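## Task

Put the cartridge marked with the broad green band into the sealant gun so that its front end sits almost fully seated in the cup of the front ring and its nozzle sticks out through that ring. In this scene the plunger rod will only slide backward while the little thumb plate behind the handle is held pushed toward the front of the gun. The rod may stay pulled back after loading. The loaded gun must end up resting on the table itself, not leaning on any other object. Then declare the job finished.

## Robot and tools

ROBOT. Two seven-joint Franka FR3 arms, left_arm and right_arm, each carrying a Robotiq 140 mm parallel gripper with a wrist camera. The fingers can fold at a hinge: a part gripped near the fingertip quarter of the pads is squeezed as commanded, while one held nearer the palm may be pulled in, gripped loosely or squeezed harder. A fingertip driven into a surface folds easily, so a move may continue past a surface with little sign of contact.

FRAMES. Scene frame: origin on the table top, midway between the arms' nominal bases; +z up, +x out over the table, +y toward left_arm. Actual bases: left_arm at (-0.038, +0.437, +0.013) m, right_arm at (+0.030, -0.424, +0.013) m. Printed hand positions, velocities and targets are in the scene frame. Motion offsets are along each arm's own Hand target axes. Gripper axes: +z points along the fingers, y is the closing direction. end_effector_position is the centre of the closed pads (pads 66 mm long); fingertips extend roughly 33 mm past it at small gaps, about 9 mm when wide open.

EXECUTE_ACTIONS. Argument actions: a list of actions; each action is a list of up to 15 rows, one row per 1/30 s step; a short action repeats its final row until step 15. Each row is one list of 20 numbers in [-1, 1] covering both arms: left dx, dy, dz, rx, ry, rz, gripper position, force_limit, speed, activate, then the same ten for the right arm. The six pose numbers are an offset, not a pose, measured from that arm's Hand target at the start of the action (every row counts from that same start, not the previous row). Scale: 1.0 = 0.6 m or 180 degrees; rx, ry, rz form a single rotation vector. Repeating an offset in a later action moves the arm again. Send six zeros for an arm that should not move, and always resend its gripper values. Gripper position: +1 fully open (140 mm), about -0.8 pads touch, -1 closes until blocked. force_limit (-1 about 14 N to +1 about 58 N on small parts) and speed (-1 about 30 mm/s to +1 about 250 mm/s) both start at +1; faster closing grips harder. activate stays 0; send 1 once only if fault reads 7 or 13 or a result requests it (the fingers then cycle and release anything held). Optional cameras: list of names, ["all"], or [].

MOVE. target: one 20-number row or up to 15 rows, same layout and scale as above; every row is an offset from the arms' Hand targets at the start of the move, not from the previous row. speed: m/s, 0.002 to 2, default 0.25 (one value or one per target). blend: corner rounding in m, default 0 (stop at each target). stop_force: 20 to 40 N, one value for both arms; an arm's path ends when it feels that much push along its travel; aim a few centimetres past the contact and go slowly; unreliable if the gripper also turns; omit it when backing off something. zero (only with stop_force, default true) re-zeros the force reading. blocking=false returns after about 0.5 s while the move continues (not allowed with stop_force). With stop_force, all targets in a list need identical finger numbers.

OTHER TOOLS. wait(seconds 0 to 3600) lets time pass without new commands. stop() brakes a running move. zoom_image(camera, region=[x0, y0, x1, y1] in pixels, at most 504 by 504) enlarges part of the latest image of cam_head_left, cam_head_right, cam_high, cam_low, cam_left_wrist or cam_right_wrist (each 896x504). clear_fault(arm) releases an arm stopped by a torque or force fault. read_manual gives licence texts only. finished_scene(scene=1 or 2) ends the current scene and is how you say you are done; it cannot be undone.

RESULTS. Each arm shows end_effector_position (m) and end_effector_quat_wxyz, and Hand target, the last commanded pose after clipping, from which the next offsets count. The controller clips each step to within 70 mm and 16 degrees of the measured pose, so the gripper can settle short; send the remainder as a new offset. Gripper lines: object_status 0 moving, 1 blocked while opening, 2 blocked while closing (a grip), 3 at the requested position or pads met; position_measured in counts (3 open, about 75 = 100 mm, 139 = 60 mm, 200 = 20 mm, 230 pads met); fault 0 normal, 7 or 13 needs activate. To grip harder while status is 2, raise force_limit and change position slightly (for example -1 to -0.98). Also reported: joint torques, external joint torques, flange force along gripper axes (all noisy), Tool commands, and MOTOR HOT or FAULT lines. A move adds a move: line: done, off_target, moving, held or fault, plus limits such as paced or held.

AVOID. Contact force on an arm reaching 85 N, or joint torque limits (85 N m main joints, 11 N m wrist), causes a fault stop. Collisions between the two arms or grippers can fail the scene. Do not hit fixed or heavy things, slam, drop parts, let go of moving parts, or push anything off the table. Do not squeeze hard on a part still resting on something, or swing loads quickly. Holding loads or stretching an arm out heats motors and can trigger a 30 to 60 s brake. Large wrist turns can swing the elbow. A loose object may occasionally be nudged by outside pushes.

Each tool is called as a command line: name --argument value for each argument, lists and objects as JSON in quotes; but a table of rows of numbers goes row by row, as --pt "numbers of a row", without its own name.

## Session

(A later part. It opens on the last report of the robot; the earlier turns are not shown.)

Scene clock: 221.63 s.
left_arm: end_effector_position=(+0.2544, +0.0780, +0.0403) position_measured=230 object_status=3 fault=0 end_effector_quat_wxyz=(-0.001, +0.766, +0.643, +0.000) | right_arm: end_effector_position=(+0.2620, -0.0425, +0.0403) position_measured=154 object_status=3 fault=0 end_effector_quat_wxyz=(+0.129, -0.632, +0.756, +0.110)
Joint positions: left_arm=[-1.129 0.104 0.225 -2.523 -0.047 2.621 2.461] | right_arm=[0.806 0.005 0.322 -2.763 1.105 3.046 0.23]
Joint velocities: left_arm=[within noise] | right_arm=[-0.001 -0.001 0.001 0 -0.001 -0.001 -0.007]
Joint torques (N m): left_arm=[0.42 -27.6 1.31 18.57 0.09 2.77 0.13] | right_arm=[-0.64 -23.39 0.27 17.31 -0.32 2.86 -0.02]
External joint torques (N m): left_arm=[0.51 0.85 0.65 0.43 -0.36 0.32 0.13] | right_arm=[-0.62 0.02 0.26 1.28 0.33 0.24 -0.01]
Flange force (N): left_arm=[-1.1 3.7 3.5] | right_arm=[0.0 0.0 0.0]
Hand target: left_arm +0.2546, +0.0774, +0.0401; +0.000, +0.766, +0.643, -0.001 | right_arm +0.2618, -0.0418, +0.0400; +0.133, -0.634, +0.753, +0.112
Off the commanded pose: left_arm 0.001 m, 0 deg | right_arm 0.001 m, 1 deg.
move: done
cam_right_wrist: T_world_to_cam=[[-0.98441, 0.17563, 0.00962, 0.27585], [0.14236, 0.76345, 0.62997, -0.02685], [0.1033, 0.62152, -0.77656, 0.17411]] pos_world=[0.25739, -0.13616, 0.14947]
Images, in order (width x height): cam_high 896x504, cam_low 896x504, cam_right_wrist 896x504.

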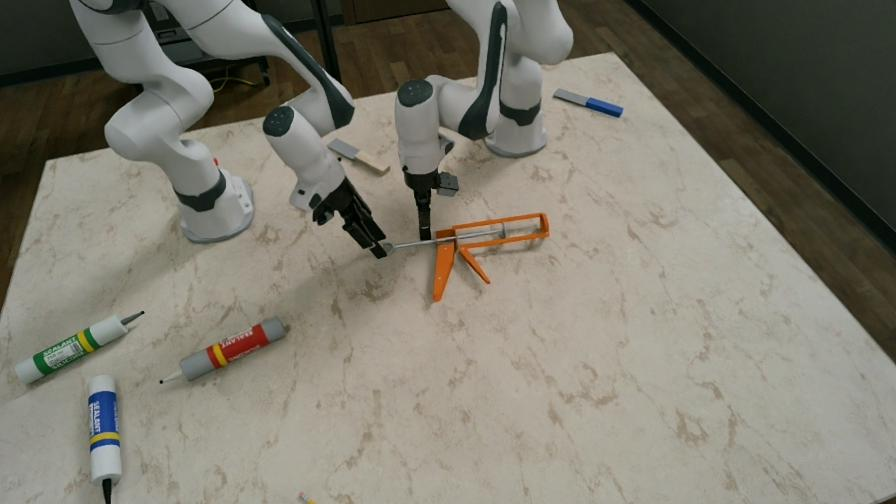

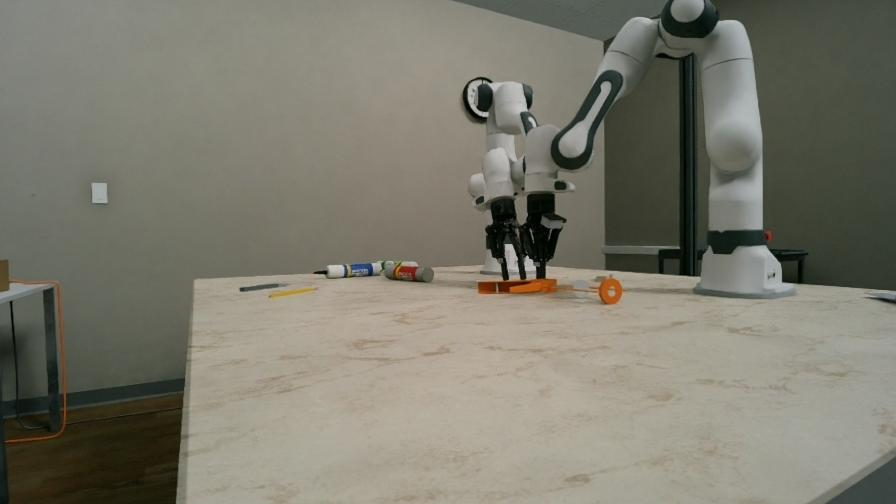

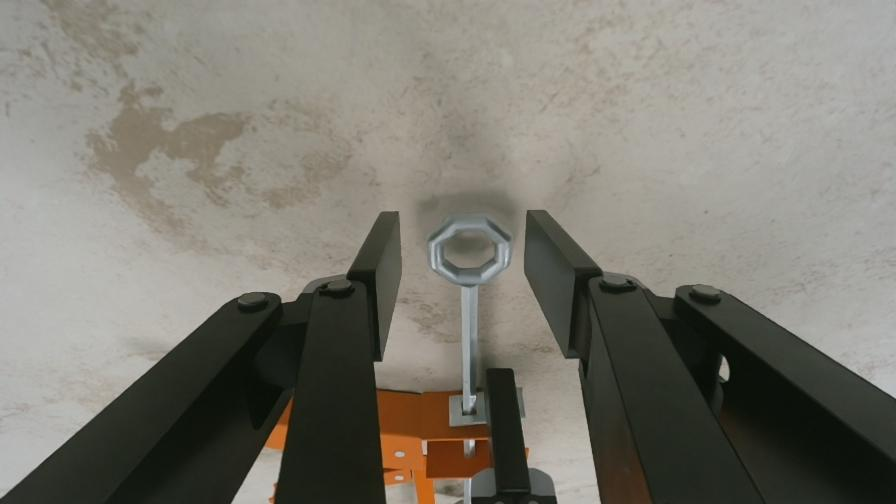

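move --pt "0 0 0 0 0 0 -1 -1 -1 0 0.0 0.0035 0.018 0 0 0 -0.2 -1 -1 0" --pt "0 0 0 0 0 0 -1 -1 -1 0 0.0 0.0035 0.018 0 0 0 -1 -0.1 -1 0" --cameras '["cam_right_wrist","cam_left_wrist","cam_high","cam_low"]' --speed 0.05

zoom_image --camera "cam_low" --region '[475, 230, 635, 315]'

zoom_image --camera "cam_high" --region '[340, 180, 460, 280]'

Scene clock: 229.97 s.
left_arm: end_effector_position=(+0.2544, +0.0780, +0.0403) position_measured=230 object_status=3 fault=0 end_effector_quat_wxyz=(-0.001, +0.766, +0.643, +0.000) | right_arm: end_effector_position=(+0.2598, -0.0377, +0.0303) position_measured=176 object_status=2 fault=0 end_effector_quat_wxyz=(+0.132, -0.632, +0.755, +0.113)
Joint positions: left_arm=[-1.129 0.104 0.225 -2.523 -0.047 2.621 2.461] | right_arm=[0.811 0.055 0.34 -2.728 1.241 3.073 0.106]
Joint velocities: left_arm=[within noise] | right_arm=[0.001 -0.001 0.001 0 0.002 -0.001 -0.004]
Joint torques (N m): left_arm=[0.5 -27.64 1.44 18.5 0.07 2.77 0.11] | right_arm=[-1.16 -24.45 0.29 16.79 -0.49 2.8 -0.21]
External joint torques (N m): left_arm=[0.48 0.73 0.68 0.44 -0.38 0.34 0.11] | right_arm=[-1.16 0.07 -0.06 1.3 0.26 0.3 -0.2]
Flange force (N): left_arm=[-0.9 3.4 3.2] | right_arm=[0.0 0.0 0.0]
Hand target: left_arm +0.2546, +0.0774, +0.0401; +0.000, +0.766, +0.643, -0.001 | right_arm +0.2603, -0.0378, +0.0299; +0.133, -0.634, +0.753, +0.112
Off the commanded pose: left_arm 0.001 m, 0 deg | right_arm 0.001 m, 0 deg.
move: done
cam_left_wrist: T_world_to_cam=[[0.98235, -0.18706, 0.00167, -0.22469], [-0.17781, -0.93093, 0.319, 0.11002], [-0.05812, -0.31367, -0.94775, 0.21704]] pos_world=[0.2529, 0.12847, 0.17098]
cam_right_wrist: T_world_to_cam=[[-0.98487, 0.17301, 0.01016, 0.27298], [0.13997, 0.75945, 0.63534, -0.02355], [0.1022, 0.62714, -0.77217, 0.16394]] pos_world=[0.25538, -0.13216, 0.13878]
Images, in order (width x height): cam_high 896x504, cam_low 896x504, cam_left_wrist 896x504, cam_right_wrist 896x504.

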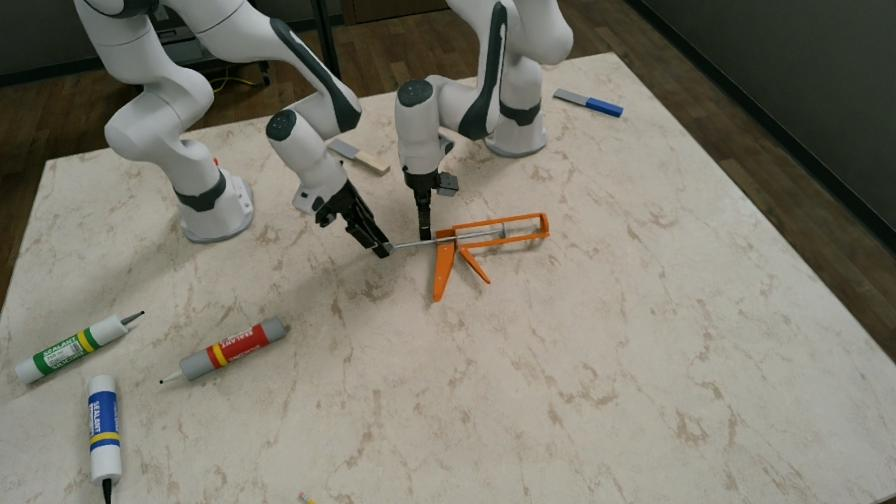

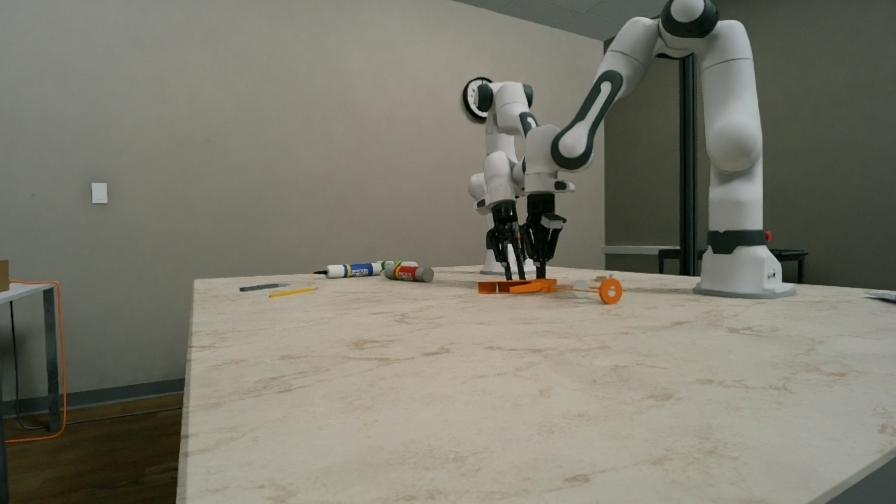

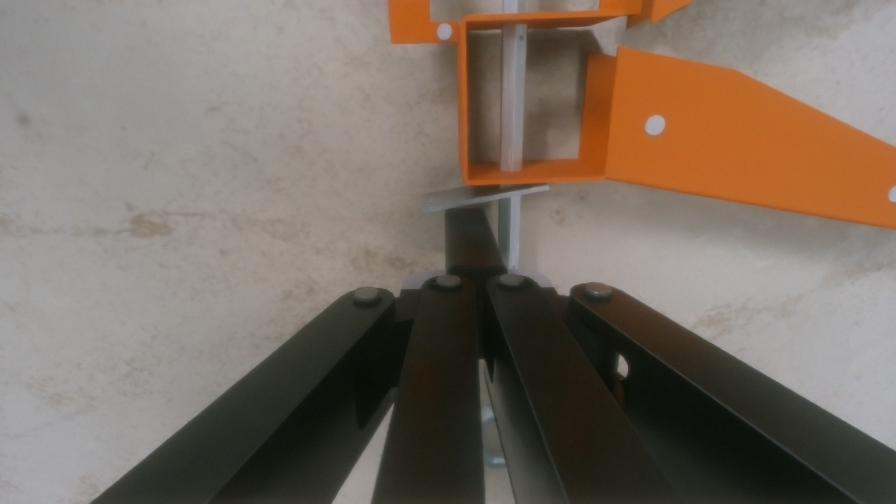

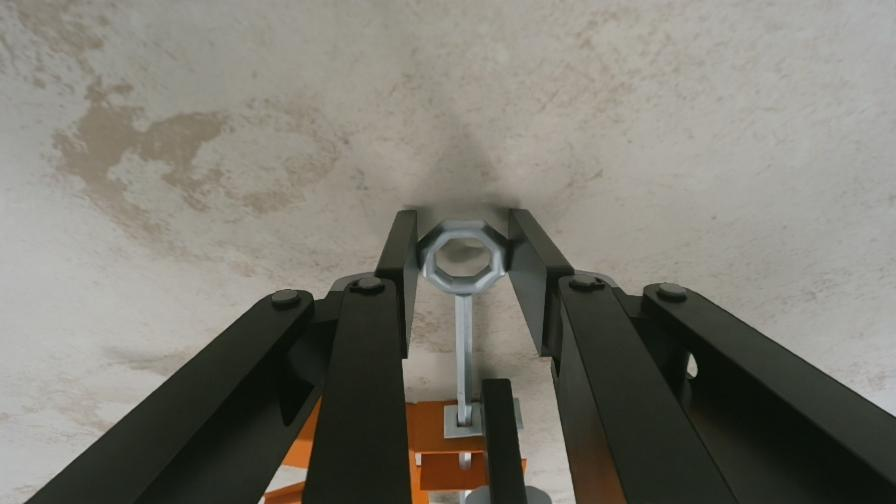

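Scaled by 3.150 from the camera's image (finer frame: 1280x720).

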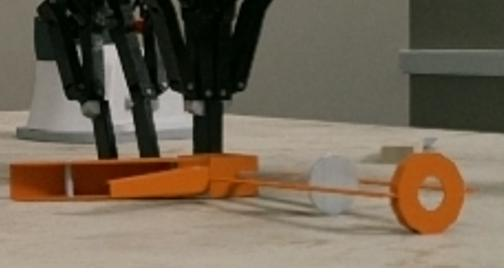

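Scaled by 4.200 from the camera's image (finer frame: 1280x720).

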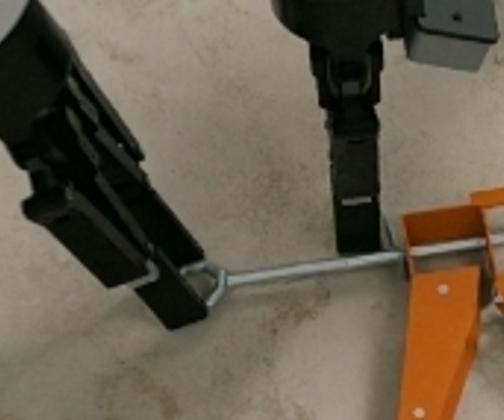

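move --target '[0,0,0,0,0,0,-1,-1,-1,0, 0.0313,0,-0.0113,0,0,0,-1,-0.1,-1,0]' --cameras '["cam_right_wrist","cam_left_wrist","cam_high"]' --speed 0.04

zoom_image --camera "cam_high" --region '[340, 180, 580, 320]'

Scene clock: 237.07 s.
left_arm: end_effector_position=(+0.2556, +0.0703, +0.0433) position_measured=230 object_status=3 fault=0 end_effector_quat_wxyz=(+0.007, +0.767, +0.641, -0.001) | right_arm: end_effector_position=(+0.2572, -0.0500, +0.0335) position_measured=176 object_status=2 fault=0 end_effector_quat_wxyz=(+0.136, -0.634, +0.752, +0.113)
Joint positions: left_arm=[-1.13 0.103 0.219 -2.518 -0.049 2.632 2.461] | right_arm=[0.81 0.019 0.34 -2.757 1.316 3.064 0.028]
Joint velocities: left_arm=[within noise] | right_arm=[0 0 -0.001 -0.001 0.001 -0.001 -0.006]
Joint torques (N m): left_arm=[3.57 -26.9 4 15.34 0.69 0.97 0.11] | right_arm=[-2.76 -22.93 -1.53 10.98 -0.06 2.64 -0.2]
External joint torques (N m): left_arm=[3.68 1.78 3.38 -2.98 0.24 -1.53 0.11] | right_arm=[-2.81 0.44 -1.7 -4.49 0.72 0.19 -0.19]
Flange force (N): left_arm=[8.8 1.8 0.0] | right_arm=[0.0 0.0 0.0]
Hand target: left_arm +0.2546, +0.0774, +0.0401; +0.000, +0.766, +0.643, -0.001 | right_arm +0.2569, -0.0574, +0.0298; +0.133, -0.634, +0.753, +0.112
Off the commanded pose: left_arm 0.008 m, 1 deg | right_arm 0.008 m, 0 deg.
move: off_target (right_arm)
cam_left_wrist: T_world_to_cam=[[0.98112, -0.19292, 0.01362, -0.22714], [-0.18652, -0.92528, 0.33024, 0.1034], [-0.05111, -0.32654, -0.9438, 0.21652]] pos_world=[0.2532, 0.12255, 0.1733]
cam_right_wrist: T_world_to_cam=[[-0.98596, 0.16695, 0.00474, 0.27268], [0.13115, 0.75637, 0.64086, -0.01399], [0.10341, 0.63248, -0.76765, 0.17423]] pos_world=[0.25267, -0.14514, 0.14142]
Images, in order (width x height): cam_high 896x504, cam_left_wrist 896x504, cam_right_wrist 896x504.

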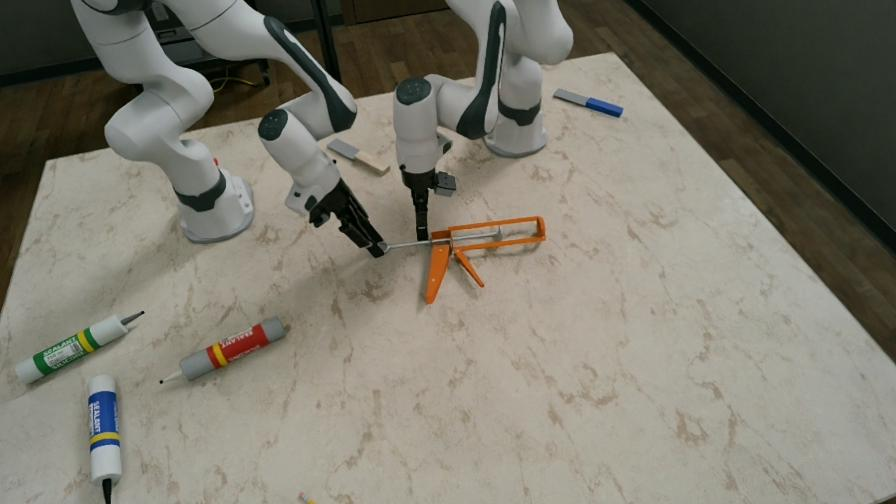

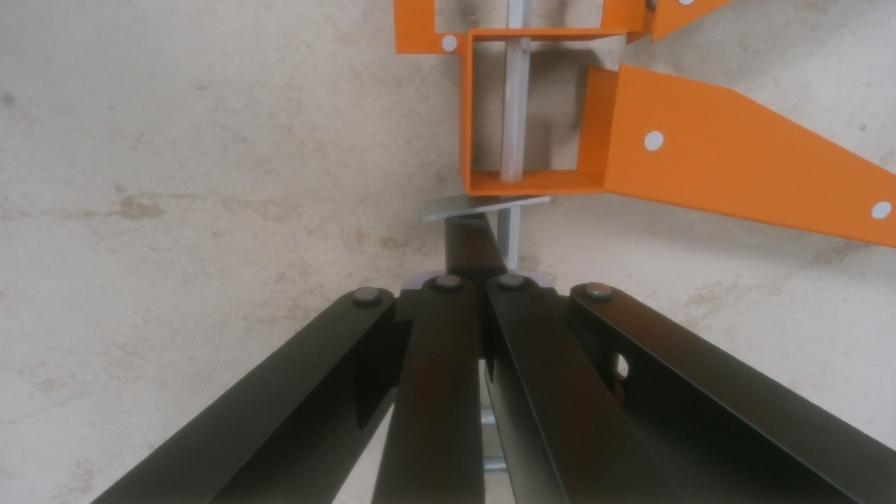

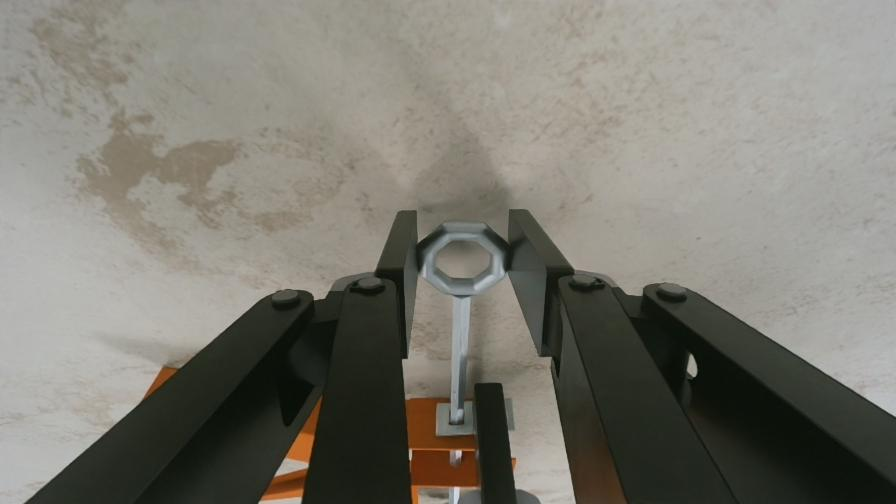

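Scaled by 2.100 from the camera's image (finer frame: 1280x720).

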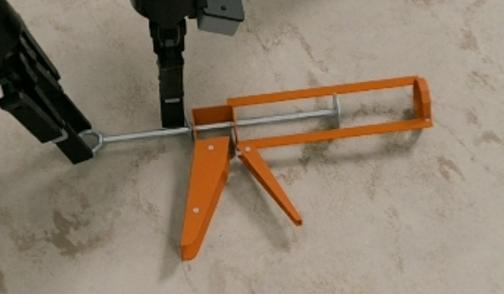

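move --target '[0,0,0,0,0,0,-1,-1,-1,0, 0.0235,0,-0.0085,0,0,0,-1,-0.1,-1,0]' --cameras '["cam_left_wrist","cam_right_wrist","cam_high"]' --speed 0.04

zoom_image --camera "cam_high" --region '[340, 180, 580, 320]'

zoom_image --camera "cam_left_wrist" --region '[360, 130, 620, 290]'

Scene clock: 242.47 s.
left_arm: end_effector_position=(+0.2552, +0.0742, +0.0418) position_measured=231 object_status=3 fault=0 end_effector_quat_wxyz=(+0.003, +0.766, +0.643, -0.001) | right_arm: end_effector_position=(+0.2543, -0.0718, +0.0299) position_measured=231 object_status=0 fault=0 end_effector_quat_wxyz=(+0.133, -0.633, +0.754, +0.111)
Joint positions: left_arm=[-1.126 0.103 0.219 -2.52 -0.049 2.627 2.461] | right_arm=[0.804 -0.009 0.335 -2.796 1.39 3.055 -0.051]
Joint velocities: left_arm=[within noise] | right_arm=[-0.002 0 0 -0.001 0.003 0.001 -0.008]
Joint torques (N m): left_arm=[1.16 -27.51 1.71 17.72 0.62 1.89 0.1] | right_arm=[-1.12 -22.83 -0.49 15.95 -0.4 2.25 -0.16]
External joint torques (N m): left_arm=[1.3 1.06 1.12 -0.49 0.16 -0.58 0.1] | right_arm=[-1.1 -0.64 -0.43 0.81 0.36 -0.15 -0.15]
Flange force (N): left_arm=[1.3 2.9 1.0] | right_arm=[0.0 0.0 0.0]
Hand target: left_arm +0.2546, +0.0774, +0.0401; +0.000, +0.766, +0.643, -0.001 | right_arm +0.2544, -0.0722, +0.0298; +0.133, -0.634, +0.753, +0.112
Off the commanded pose: left_arm 0.004 m, 0 deg | right_arm 0.000 m, 0 deg.
move: done
cam_left_wrist: T_world_to_cam=[[0.98217, -0.18784, 0.00741, -0.22644], [-0.17997, -0.9282, 0.32565, 0.10627], [-0.05429, -0.32118, -0.94546, 0.21685]] pos_world=[0.25331, 0.12576, 0.1721]
cam_right_wrist: T_world_to_cam=[[-0.98528, 0.1709, 0.00498, 0.27351], [0.13516, 0.76074, 0.63482, 0.00475], [0.1047, 0.62615, -0.77264, 0.18492]] pos_world=[0.24948, -0.16615, 0.1385]
Images, in order (width x height): cam_high 896x504, cam_left_wrist 896x504, cam_right_wrist 896x504.

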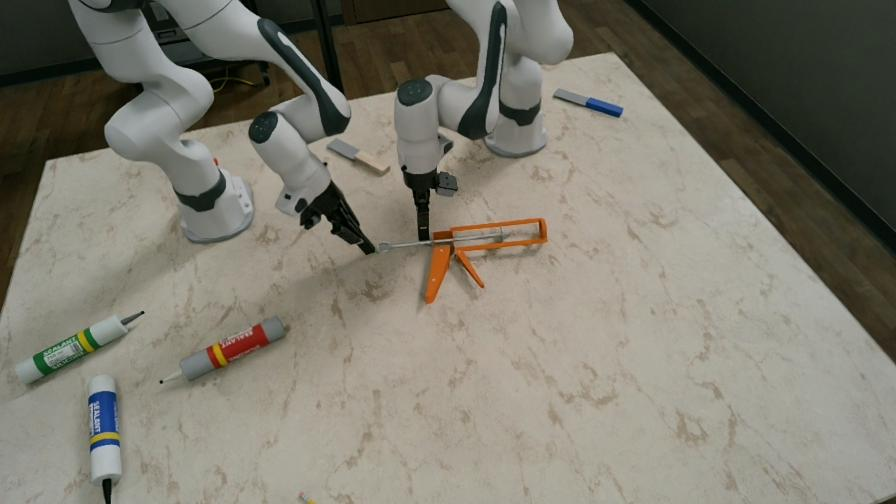

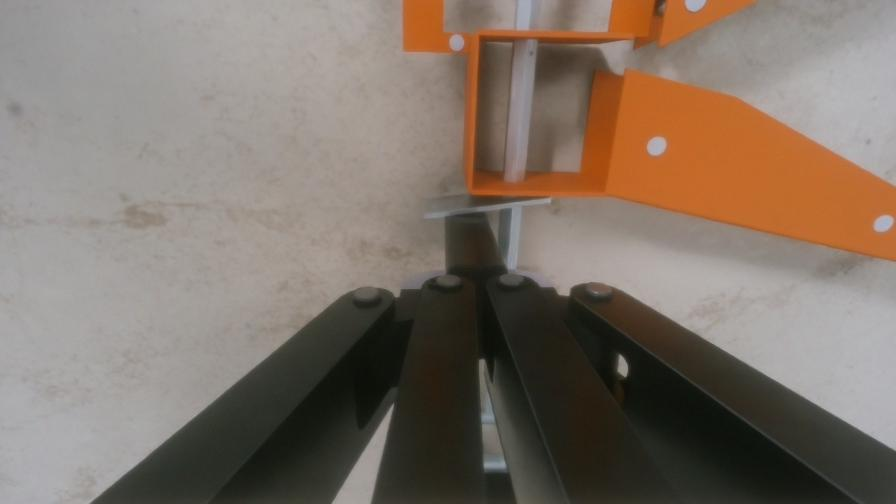

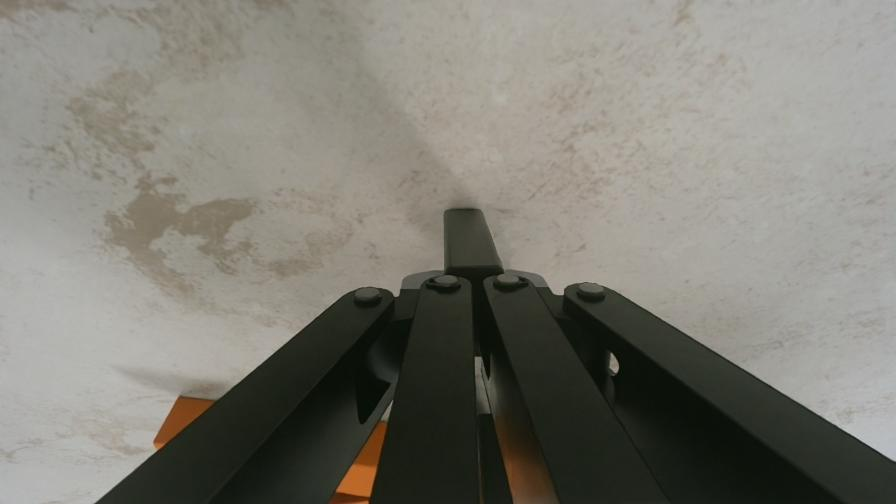

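Scaled by 2.100 from the camera's image (finer frame: 1280x720).

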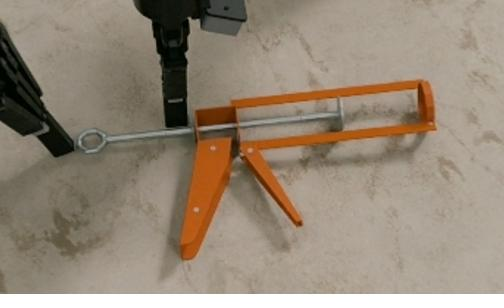

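Scaled by 1.938 from the camera's image (finer frame: 1280x720).

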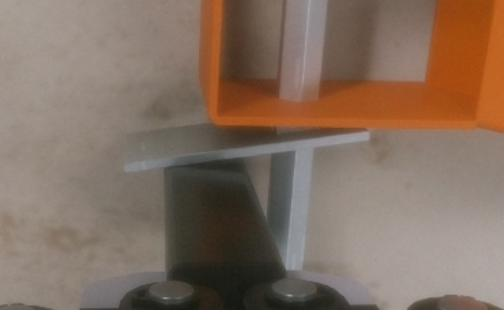

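move --pt "0 0 0 0 0 0 -1 -1 -1 0 -0.0285 0 -0.0783 0 0 0 -0.2 -0.1 -1 0" --pt "0 0 0 0 0 0 -1 -1 -1 0 -0.0755 0 -0.0612 0 0 0 -0.2 -0.1 -1 0" --cameras '["cam_right_wrist","cam_high"]' --speed 0.1

Scene clock: 256.53 s.
left_arm: end_effector_position=(+0.2552, +0.0742, +0.0418) position_measured=231 object_status=3 fault=0 end_effector_quat_wxyz=(+0.003, +0.766, +0.643, -0.001) | right_arm: end_effector_position=(+0.2585, -0.0430, +0.0798) position_measured=154 object_status=3 fault=0 end_effector_quat_wxyz=(+0.133, -0.637, +0.751, +0.113)
Joint positions: left_arm=[-1.126 0.103 0.219 -2.52 -0.049 2.627 2.461] | right_arm=[0.603 -0.171 0.501 -2.816 0.922 2.917 0.407]
Joint velocities: left_arm=[within noise] | right_arm=[0.001 0 0 0.001 0 0.001 0.007]
Joint torques (N m): left_arm=[1.21 -27.5 1.72 17.68 0.62 1.88 0.09] | right_arm=[-1.43 -18.08 -1.54 19.35 -0.62 3.03 0.48]
External joint torques (N m): left_arm=[1.26 1.07 1.05 -0.55 0.17 -0.6 0.08] | right_arm=[-1.43 -0.09 0.19 1.34 -0.27 0.3 0.49]
Flange force (N): left_arm=[1.3 2.6 1.0] | right_arm=[-8.0 -3.0 -1.1]
Hand target: left_arm +0.2546, +0.0774, +0.0401; +0.000, +0.766, +0.643, -0.001 | right_arm +0.2595, -0.0426, +0.0798; +0.133, -0.634, +0.753, +0.112
Off the commanded pose: left_arm 0.004 m, 0 deg | right_arm 0.001 m, 0 deg.
move: done
cam_right_wrist: T_world_to_cam=[[-0.9868, 0.16182, 0.00655, 0.27243], [0.12894, 0.76049, 0.63642, -0.04797], [0.098, 0.62887, -0.77131, 0.20673]] pos_world=[0.25476, -0.13761, 0.1882]
Images, in order (width x height): cam_high 896x504, cam_right_wrist 896x504.

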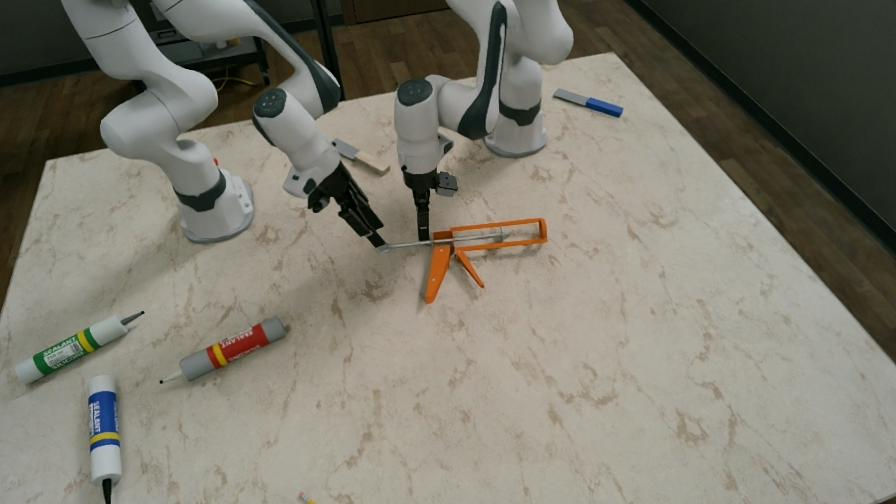

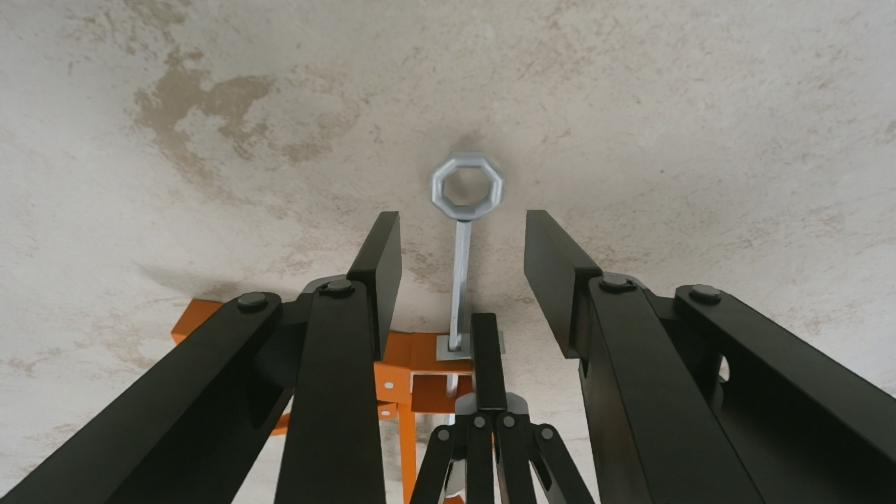

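move --target '[0,0,0,0,0,0,-1,-1,-1,0, -0.0297,0.0062,0.0548,0.0049,0,0.0136,-0.25,-0.1,-1,0]' --cameras '["cam_right_wrist","cam_high"]' --speed 0.1

zoom_image --camera "cam_high" --region '[340, 180, 460, 280]'

Scene clock: 270.97 s.
left_arm: end_effector_position=(+0.2552, +0.0742, +0.0418) position_measured=231 object_status=3 fault=0 end_effector_quat_wxyz=(+0.003, +0.766, +0.643, -0.001) | right_arm: end_effector_position=(+0.2607, -0.0153, +0.0550) position_measured=160 object_status=3 fault=0 end_effector_quat_wxyz=(+0.135, -0.619, +0.766, +0.109)
Joint positions: left_arm=[-1.126 0.103 0.219 -2.52 -0.049 2.627 2.461] | right_arm=[0.607 -0.004 0.54 -2.746 0.896 3.052 0.489]
Joint velocities: left_arm=[within noise] | right_arm=[0 0.001 0.002 0 0.001 0 0.005]
Joint torques (N m): left_arm=[1.13 -27.48 1.69 17.68 0.64 1.89 0.13] | right_arm=[-0.96 -21.81 -0.11 17.95 -0.77 3.06 0.36]
External joint torques (N m): left_arm=[1.1 1.1 0.94 -0.56 0.19 -0.59 0.13] | right_arm=[-0.92 -0.14 -0.03 1.19 -0.26 0.26 0.37]
Flange force (N): left_arm=[1.1 2.6 1.1] | right_arm=[0.0 0.0 0.0]
Hand target: left_arm +0.2546, +0.0774, +0.0401; +0.000, +0.766, +0.643, -0.001 | right_arm +0.2606, -0.0144, +0.0550; +0.135, -0.617, +0.768, +0.109
Off the commanded pose: left_arm 0.004 m, 0 deg | right_arm 0.001 m, 0 deg.
move: done
cam_right_wrist: T_world_to_cam=[[-0.97798, 0.2086, 0.00633, 0.26859], [0.16493, 0.75393, 0.63591, -0.06303], [0.12788, 0.62295, -0.77173, 0.16213]] pos_world=[0.25234, -0.10951, 0.1635]
Images, in order (width x height): cam_high 896x504, cam_right_wrist 896x504.

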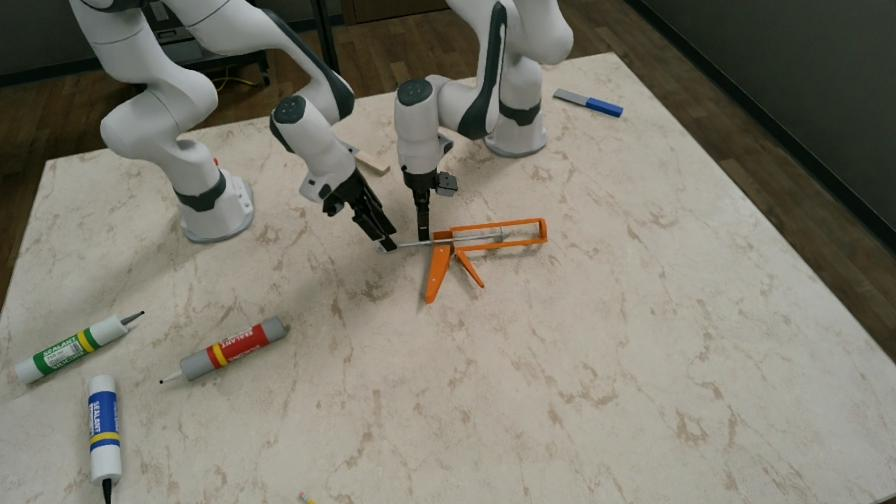

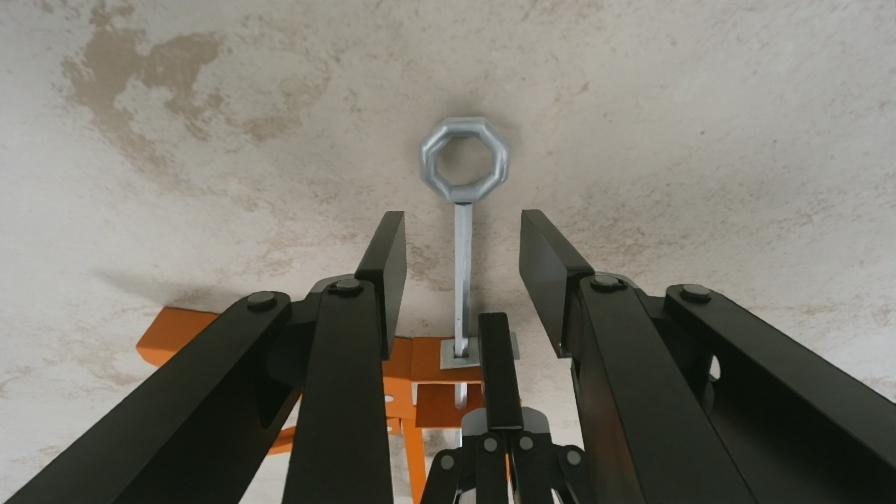

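Scaled by 4.200 from the camera's image (finer frame: 1280x720).

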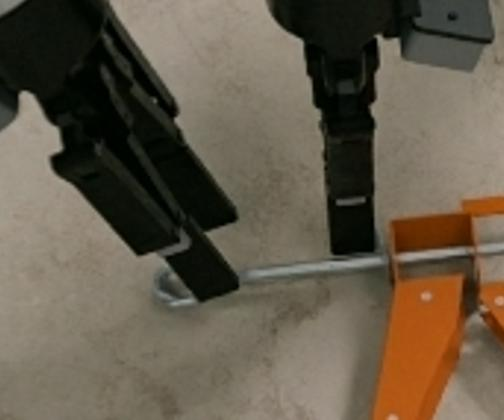

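move --pt "0 0 0 0 0 0 -1 -1 -1 0 0.0145 0 0.04 0 0 0 -0.25 -0.1 -1 0" --pt "0 0 0 0 0 0 -1 -1 -1 0 0.0145 0 0.04 0 0 0 -1 -0.1 -1 0" --cameras '["cam_right_wrist","cam_high"]' --speed 0.06

zoom_image --camera "cam_high" --region '[340, 180, 460, 280]'

Scene clock: 276.37 s.
left_arm: end_effector_position=(+0.2553, +0.0729, +0.0422) position_measured=231 object_status=3 fault=0 end_effector_quat_wxyz=(+0.005, +0.766, +0.642, -0.001) | right_arm: end_effector_position=(+0.2610, -0.0073, +0.0341) position_measured=220 object_status=0 fault=0 end_effector_quat_wxyz=(+0.140, -0.619, +0.765, +0.111)
Joint positions: left_arm=[-1.126 0.103 0.218 -2.52 -0.049 2.63 2.461] | right_arm=[0.555 0.109 0.622 -2.7 1.031 3.144 0.353]
Joint velocities: left_arm=[within noise] | right_arm=[-0.004 -0.002 0.004 0 0.001 0.001 -0.004]
Joint torques (N m): left_arm=[1.73 -27.47 2.58 16.75 0.82 1.42 0.07] | right_arm=[-2.64 -21.53 -0.46 11.75 0.32 2.42 -0.03]
External joint torques (N m): left_arm=[1.77 1.01 1.91 -1.37 0.37 -1.04 0.07] | right_arm=[-2.66 1.76 -1.95 -3.95 1.08 -0.28 -0.02]
Flange force (N): left_arm=[4.0 1.5 -0.8] | right_arm=[0.0 0.0 0.0]
Hand target: left_arm +0.2546, +0.0774, +0.0401; +0.000, +0.766, +0.643, -0.001 | right_arm +0.2606, -0.0144, +0.0294; +0.135, -0.617, +0.768, +0.109
Off the commanded pose: left_arm 0.005 m, 1 deg | right_arm 0.009 m, 1 deg.
move: off_target (right_arm)
cam_right_wrist: T_world_to_cam=[[-0.97819, 0.2077, 0.00212, 0.2676], [0.16031, 0.74843, 0.64355, -0.05498], [0.13208, 0.62985, -0.7654, 0.13969]] pos_world=[0.25213, -0.10241, 0.14174]
Images, in order (width x height): cam_high 896x504, cam_right_wrist 896x504.

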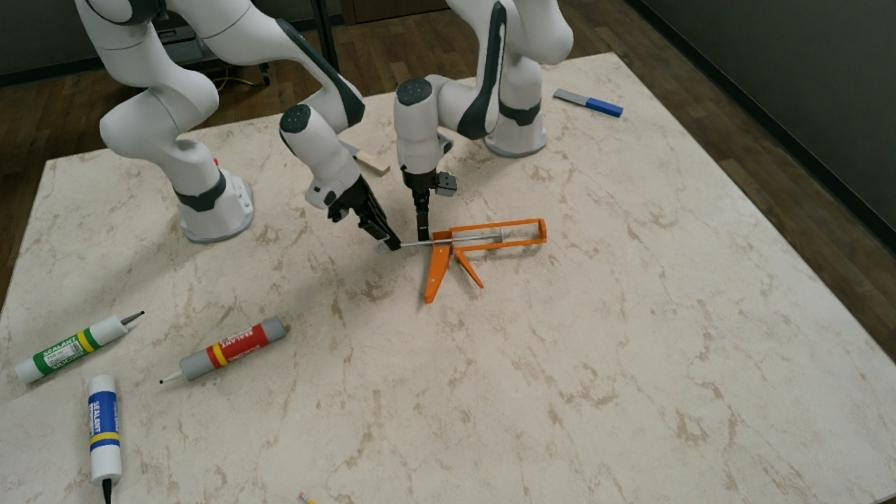

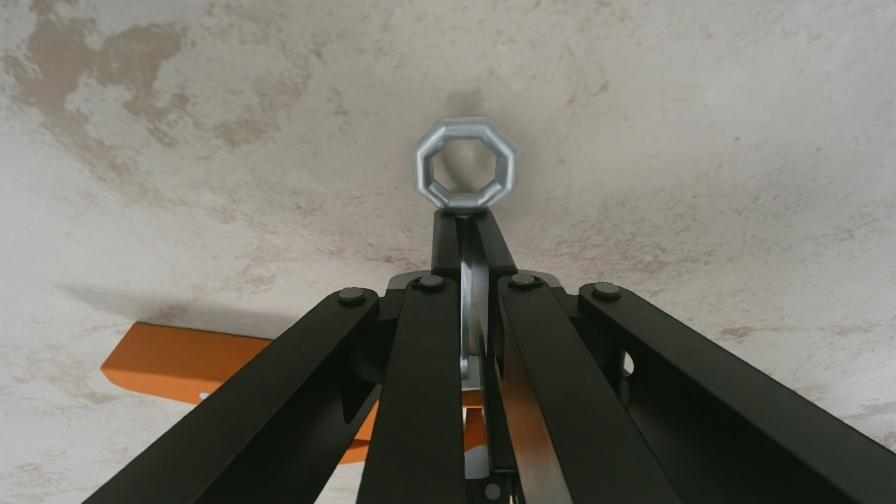

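Scaled by 4.200 from the camera's image (finer frame: 1280x720).

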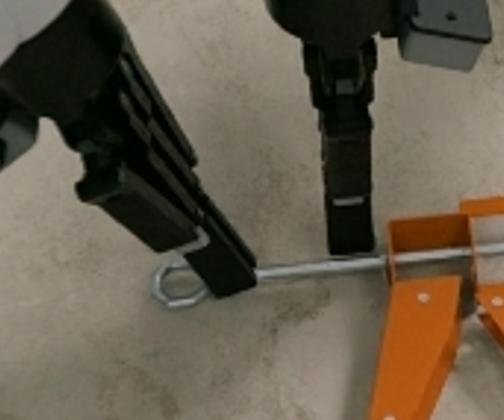

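move --target '[0,0,0,0,0,0,-1,-1,-1,0, 0.0313,0,-0.0113,0,0,0,-1,-0.1,-1,0]' --cameras '["cam_left_wrist","cam_right_wrist"]' --speed 0.04

zoom_image --camera "cam_left_wrist" --region '[360, 130, 620, 290]'

Scene clock: 280.93 s.
left_arm: end_effector_position=(+0.2560, +0.0615, +0.0467) position_measured=230 object_status=3 fault=0 end_effector_quat_wxyz=(+0.016, +0.770, +0.638, -0.002) | right_arm: end_effector_position=(+0.2600, -0.0195, +0.0390) position_measured=220 object_status=2 fault=0 end_effector_quat_wxyz=(+0.145, -0.617, +0.766, +0.110)
Joint positions: left_arm=[-1.129 0.101 0.207 -2.513 -0.05 2.645 2.461] | right_arm=[0.506 0.07 0.68 -2.721 1.151 3.135 0.252]
Joint velocities: left_arm=[within noise] | right_arm=[-0.001 0.001 0 0.001 0.001 0.001 -0.006]
Joint torques (N m): left_arm=[6.52 -26.28 7.4 12.75 1.32 -1.02 0.06] | right_arm=[-4.31 -18.57 -2.17 5.28 0.71 1.95 -0.58]
External joint torques (N m): left_arm=[6.65 2.46 6.85 -5.58 0.85 -3.54 0.06] | right_arm=[-4.4 3.02 -3.23 -10.5 1.53 -0.7 -0.57]
Flange force (N): left_arm=[17.2 1.6 -5.1] | right_arm=[0.0 0.0 0.0]
Hand target: left_arm +0.2546, +0.0774, +0.0401; +0.000, +0.766, +0.643, -0.001 | right_arm +0.2563, -0.0339, +0.0294; +0.135, -0.617, +0.768, +0.109
Off the commanded pose: left_arm 0.017 m, 2 deg | right_arm 0.018 m, 1 deg.
move: off_target (right_arm)
cam_left_wrist: T_world_to_cam=[[0.97921, -0.20112, 0.02636, -0.2289], [-0.19786, -0.91845, 0.3425, 0.0961], [-0.04467, -0.3406, -0.93915, 0.21583]] pos_world=[0.2528, 0.11574, 0.17582]
cam_right_wrist: T_world_to_cam=[[-0.977, 0.21319, -0.00407, 0.26915], [0.15963, 0.74395, 0.64889, -0.04885], [0.14137, 0.63332, -0.76087, 0.14875]] pos_world=[0.24973, -0.11524, 0.14598]

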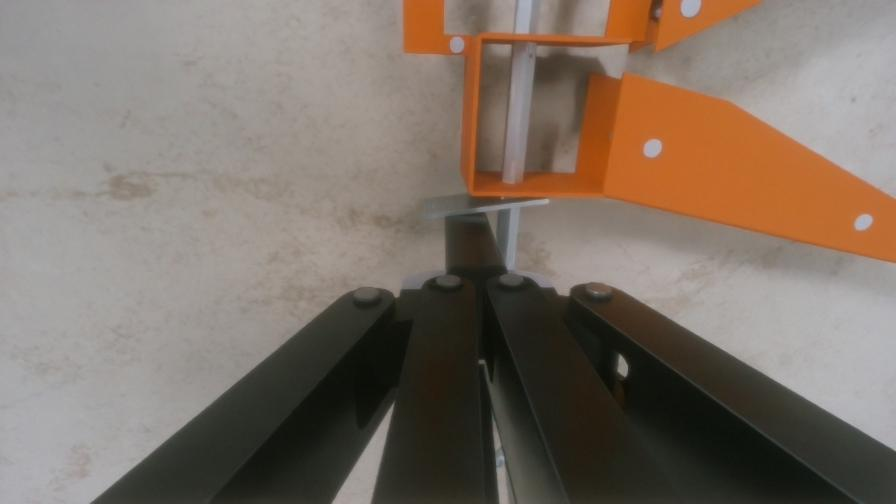

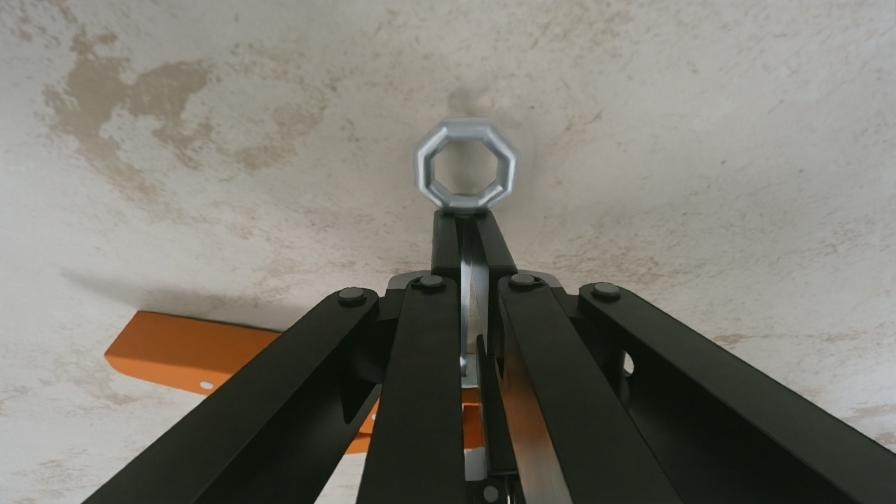

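Scaled by 1.938 from the camera's image (finer frame: 1280x720).

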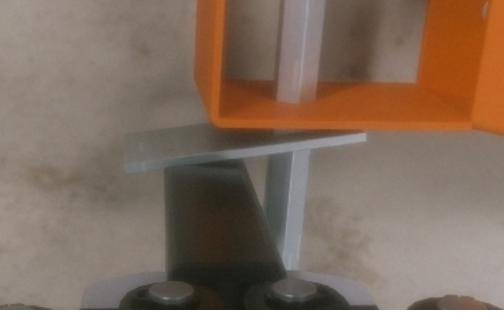

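move --target '[0.025,0,0.01,0,0,0,-1,-1,-1,0, 0.0233,0,0.0057,0,0,0,-1,-0.1,-1,0]' --cameras '["cam_left_wrist","cam_right_wrist","cam_high"]' --speed 0.04

zoom_image --camera "cam_left_wrist" --region '[360, 130, 620, 290]'

zoom_image --camera "cam_high" --region '[340, 180, 460, 280]'

Scene clock: 290.70 s.
left_arm: end_effector_position=(+0.2592, +0.0717, +0.0440) position_measured=230 object_status=3 fault=0 end_effector_quat_wxyz=(+0.020, +0.770, +0.637, -0.003) | right_arm: end_effector_position=(+0.2578, -0.0283, +0.0335) position_measured=220 object_status=2 fault=0 end_effector_quat_wxyz=(+0.144, -0.617, +0.766, +0.111)
Joint positions: left_arm=[-1.115 0.091 0.212 -2.541 -0.052 2.67 2.483] | right_arm=[0.473 0.08 0.716 -2.719 1.271 3.141 0.132]
Joint velocities: left_arm=[within noise] | right_arm=[0 0 0 0.001 0.001 0 -0.005]
Joint torques (N m): left_arm=[7.96 -23.41 8.23 10.78 1.52 -0.99 0.25] | right_arm=[-4.08 -15.91 -1.93 2.87 0.81 2.44 -0.6]
External joint torques (N m): left_arm=[7.93 4.78 7.58 -7.38 1.08 -3.54 0.24] | right_arm=[-4.14 5.29 -3.15 -12.61 1.7 -0.1 -0.59]
Flange force (N): left_arm=[20.0 2.5 0.5] | right_arm=[0.0 0.0 0.0]
Hand target: left_arm +0.2572, +0.0922, +0.0341; +0.000, +0.766, +0.643, -0.001 | right_arm +0.2537, -0.0456, +0.0214; +0.135, -0.617, +0.768, +0.109
Off the commanded pose: left_arm 0.023 m, 3 deg | right_arm 0.021 m, 1 deg.
move: off_target (left_arm, right_arm)
cam_left_wrist: T_world_to_cam=[[0.979, -0.20133, 0.03192, -0.23012], [-0.19972, -0.91611, 0.34765, 0.10717], [-0.04075, -0.34672, -0.93708, 0.21625]] pos_world=[0.25551, 0.12683, 0.17273]
cam_right_wrist: T_world_to_cam=[[-0.97745, 0.21118, -0.00089, 0.26886], [0.16023, 0.74434, 0.6483, -0.03856], [0.13757, 0.63353, -0.76139, 0.15147]] pos_world=[0.24813, -0.12403, 0.14056]
Images, in order (width x height): cam_high 896x504, cam_left_wrist 896x504, cam_right_wrist 896x504.

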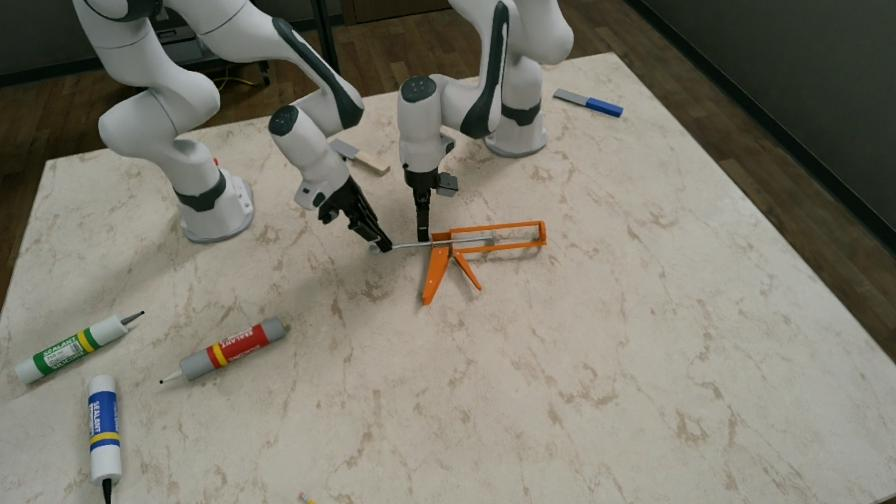

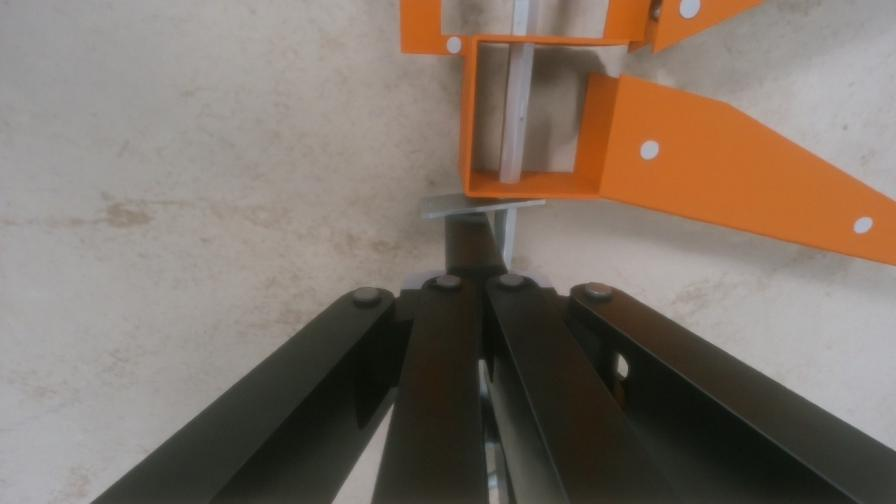

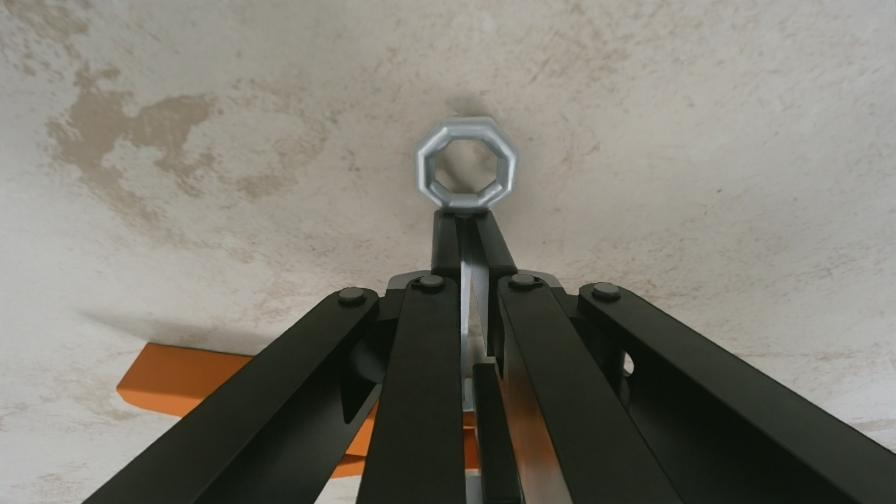

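Scaled by 1.938 from the camera's image (finer frame: 1280x720).

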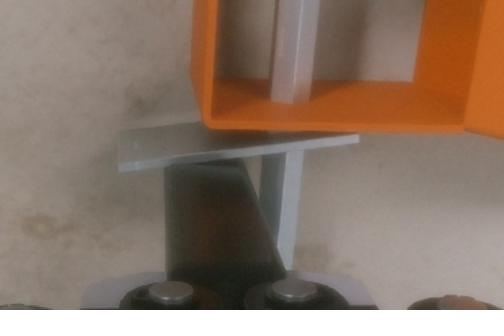

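Scaled by 4.200 from the camera's image (finer frame: 1280x720).

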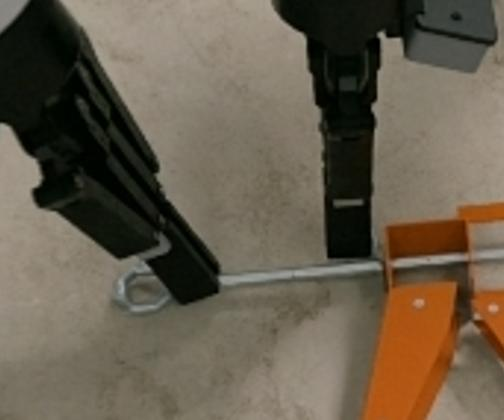

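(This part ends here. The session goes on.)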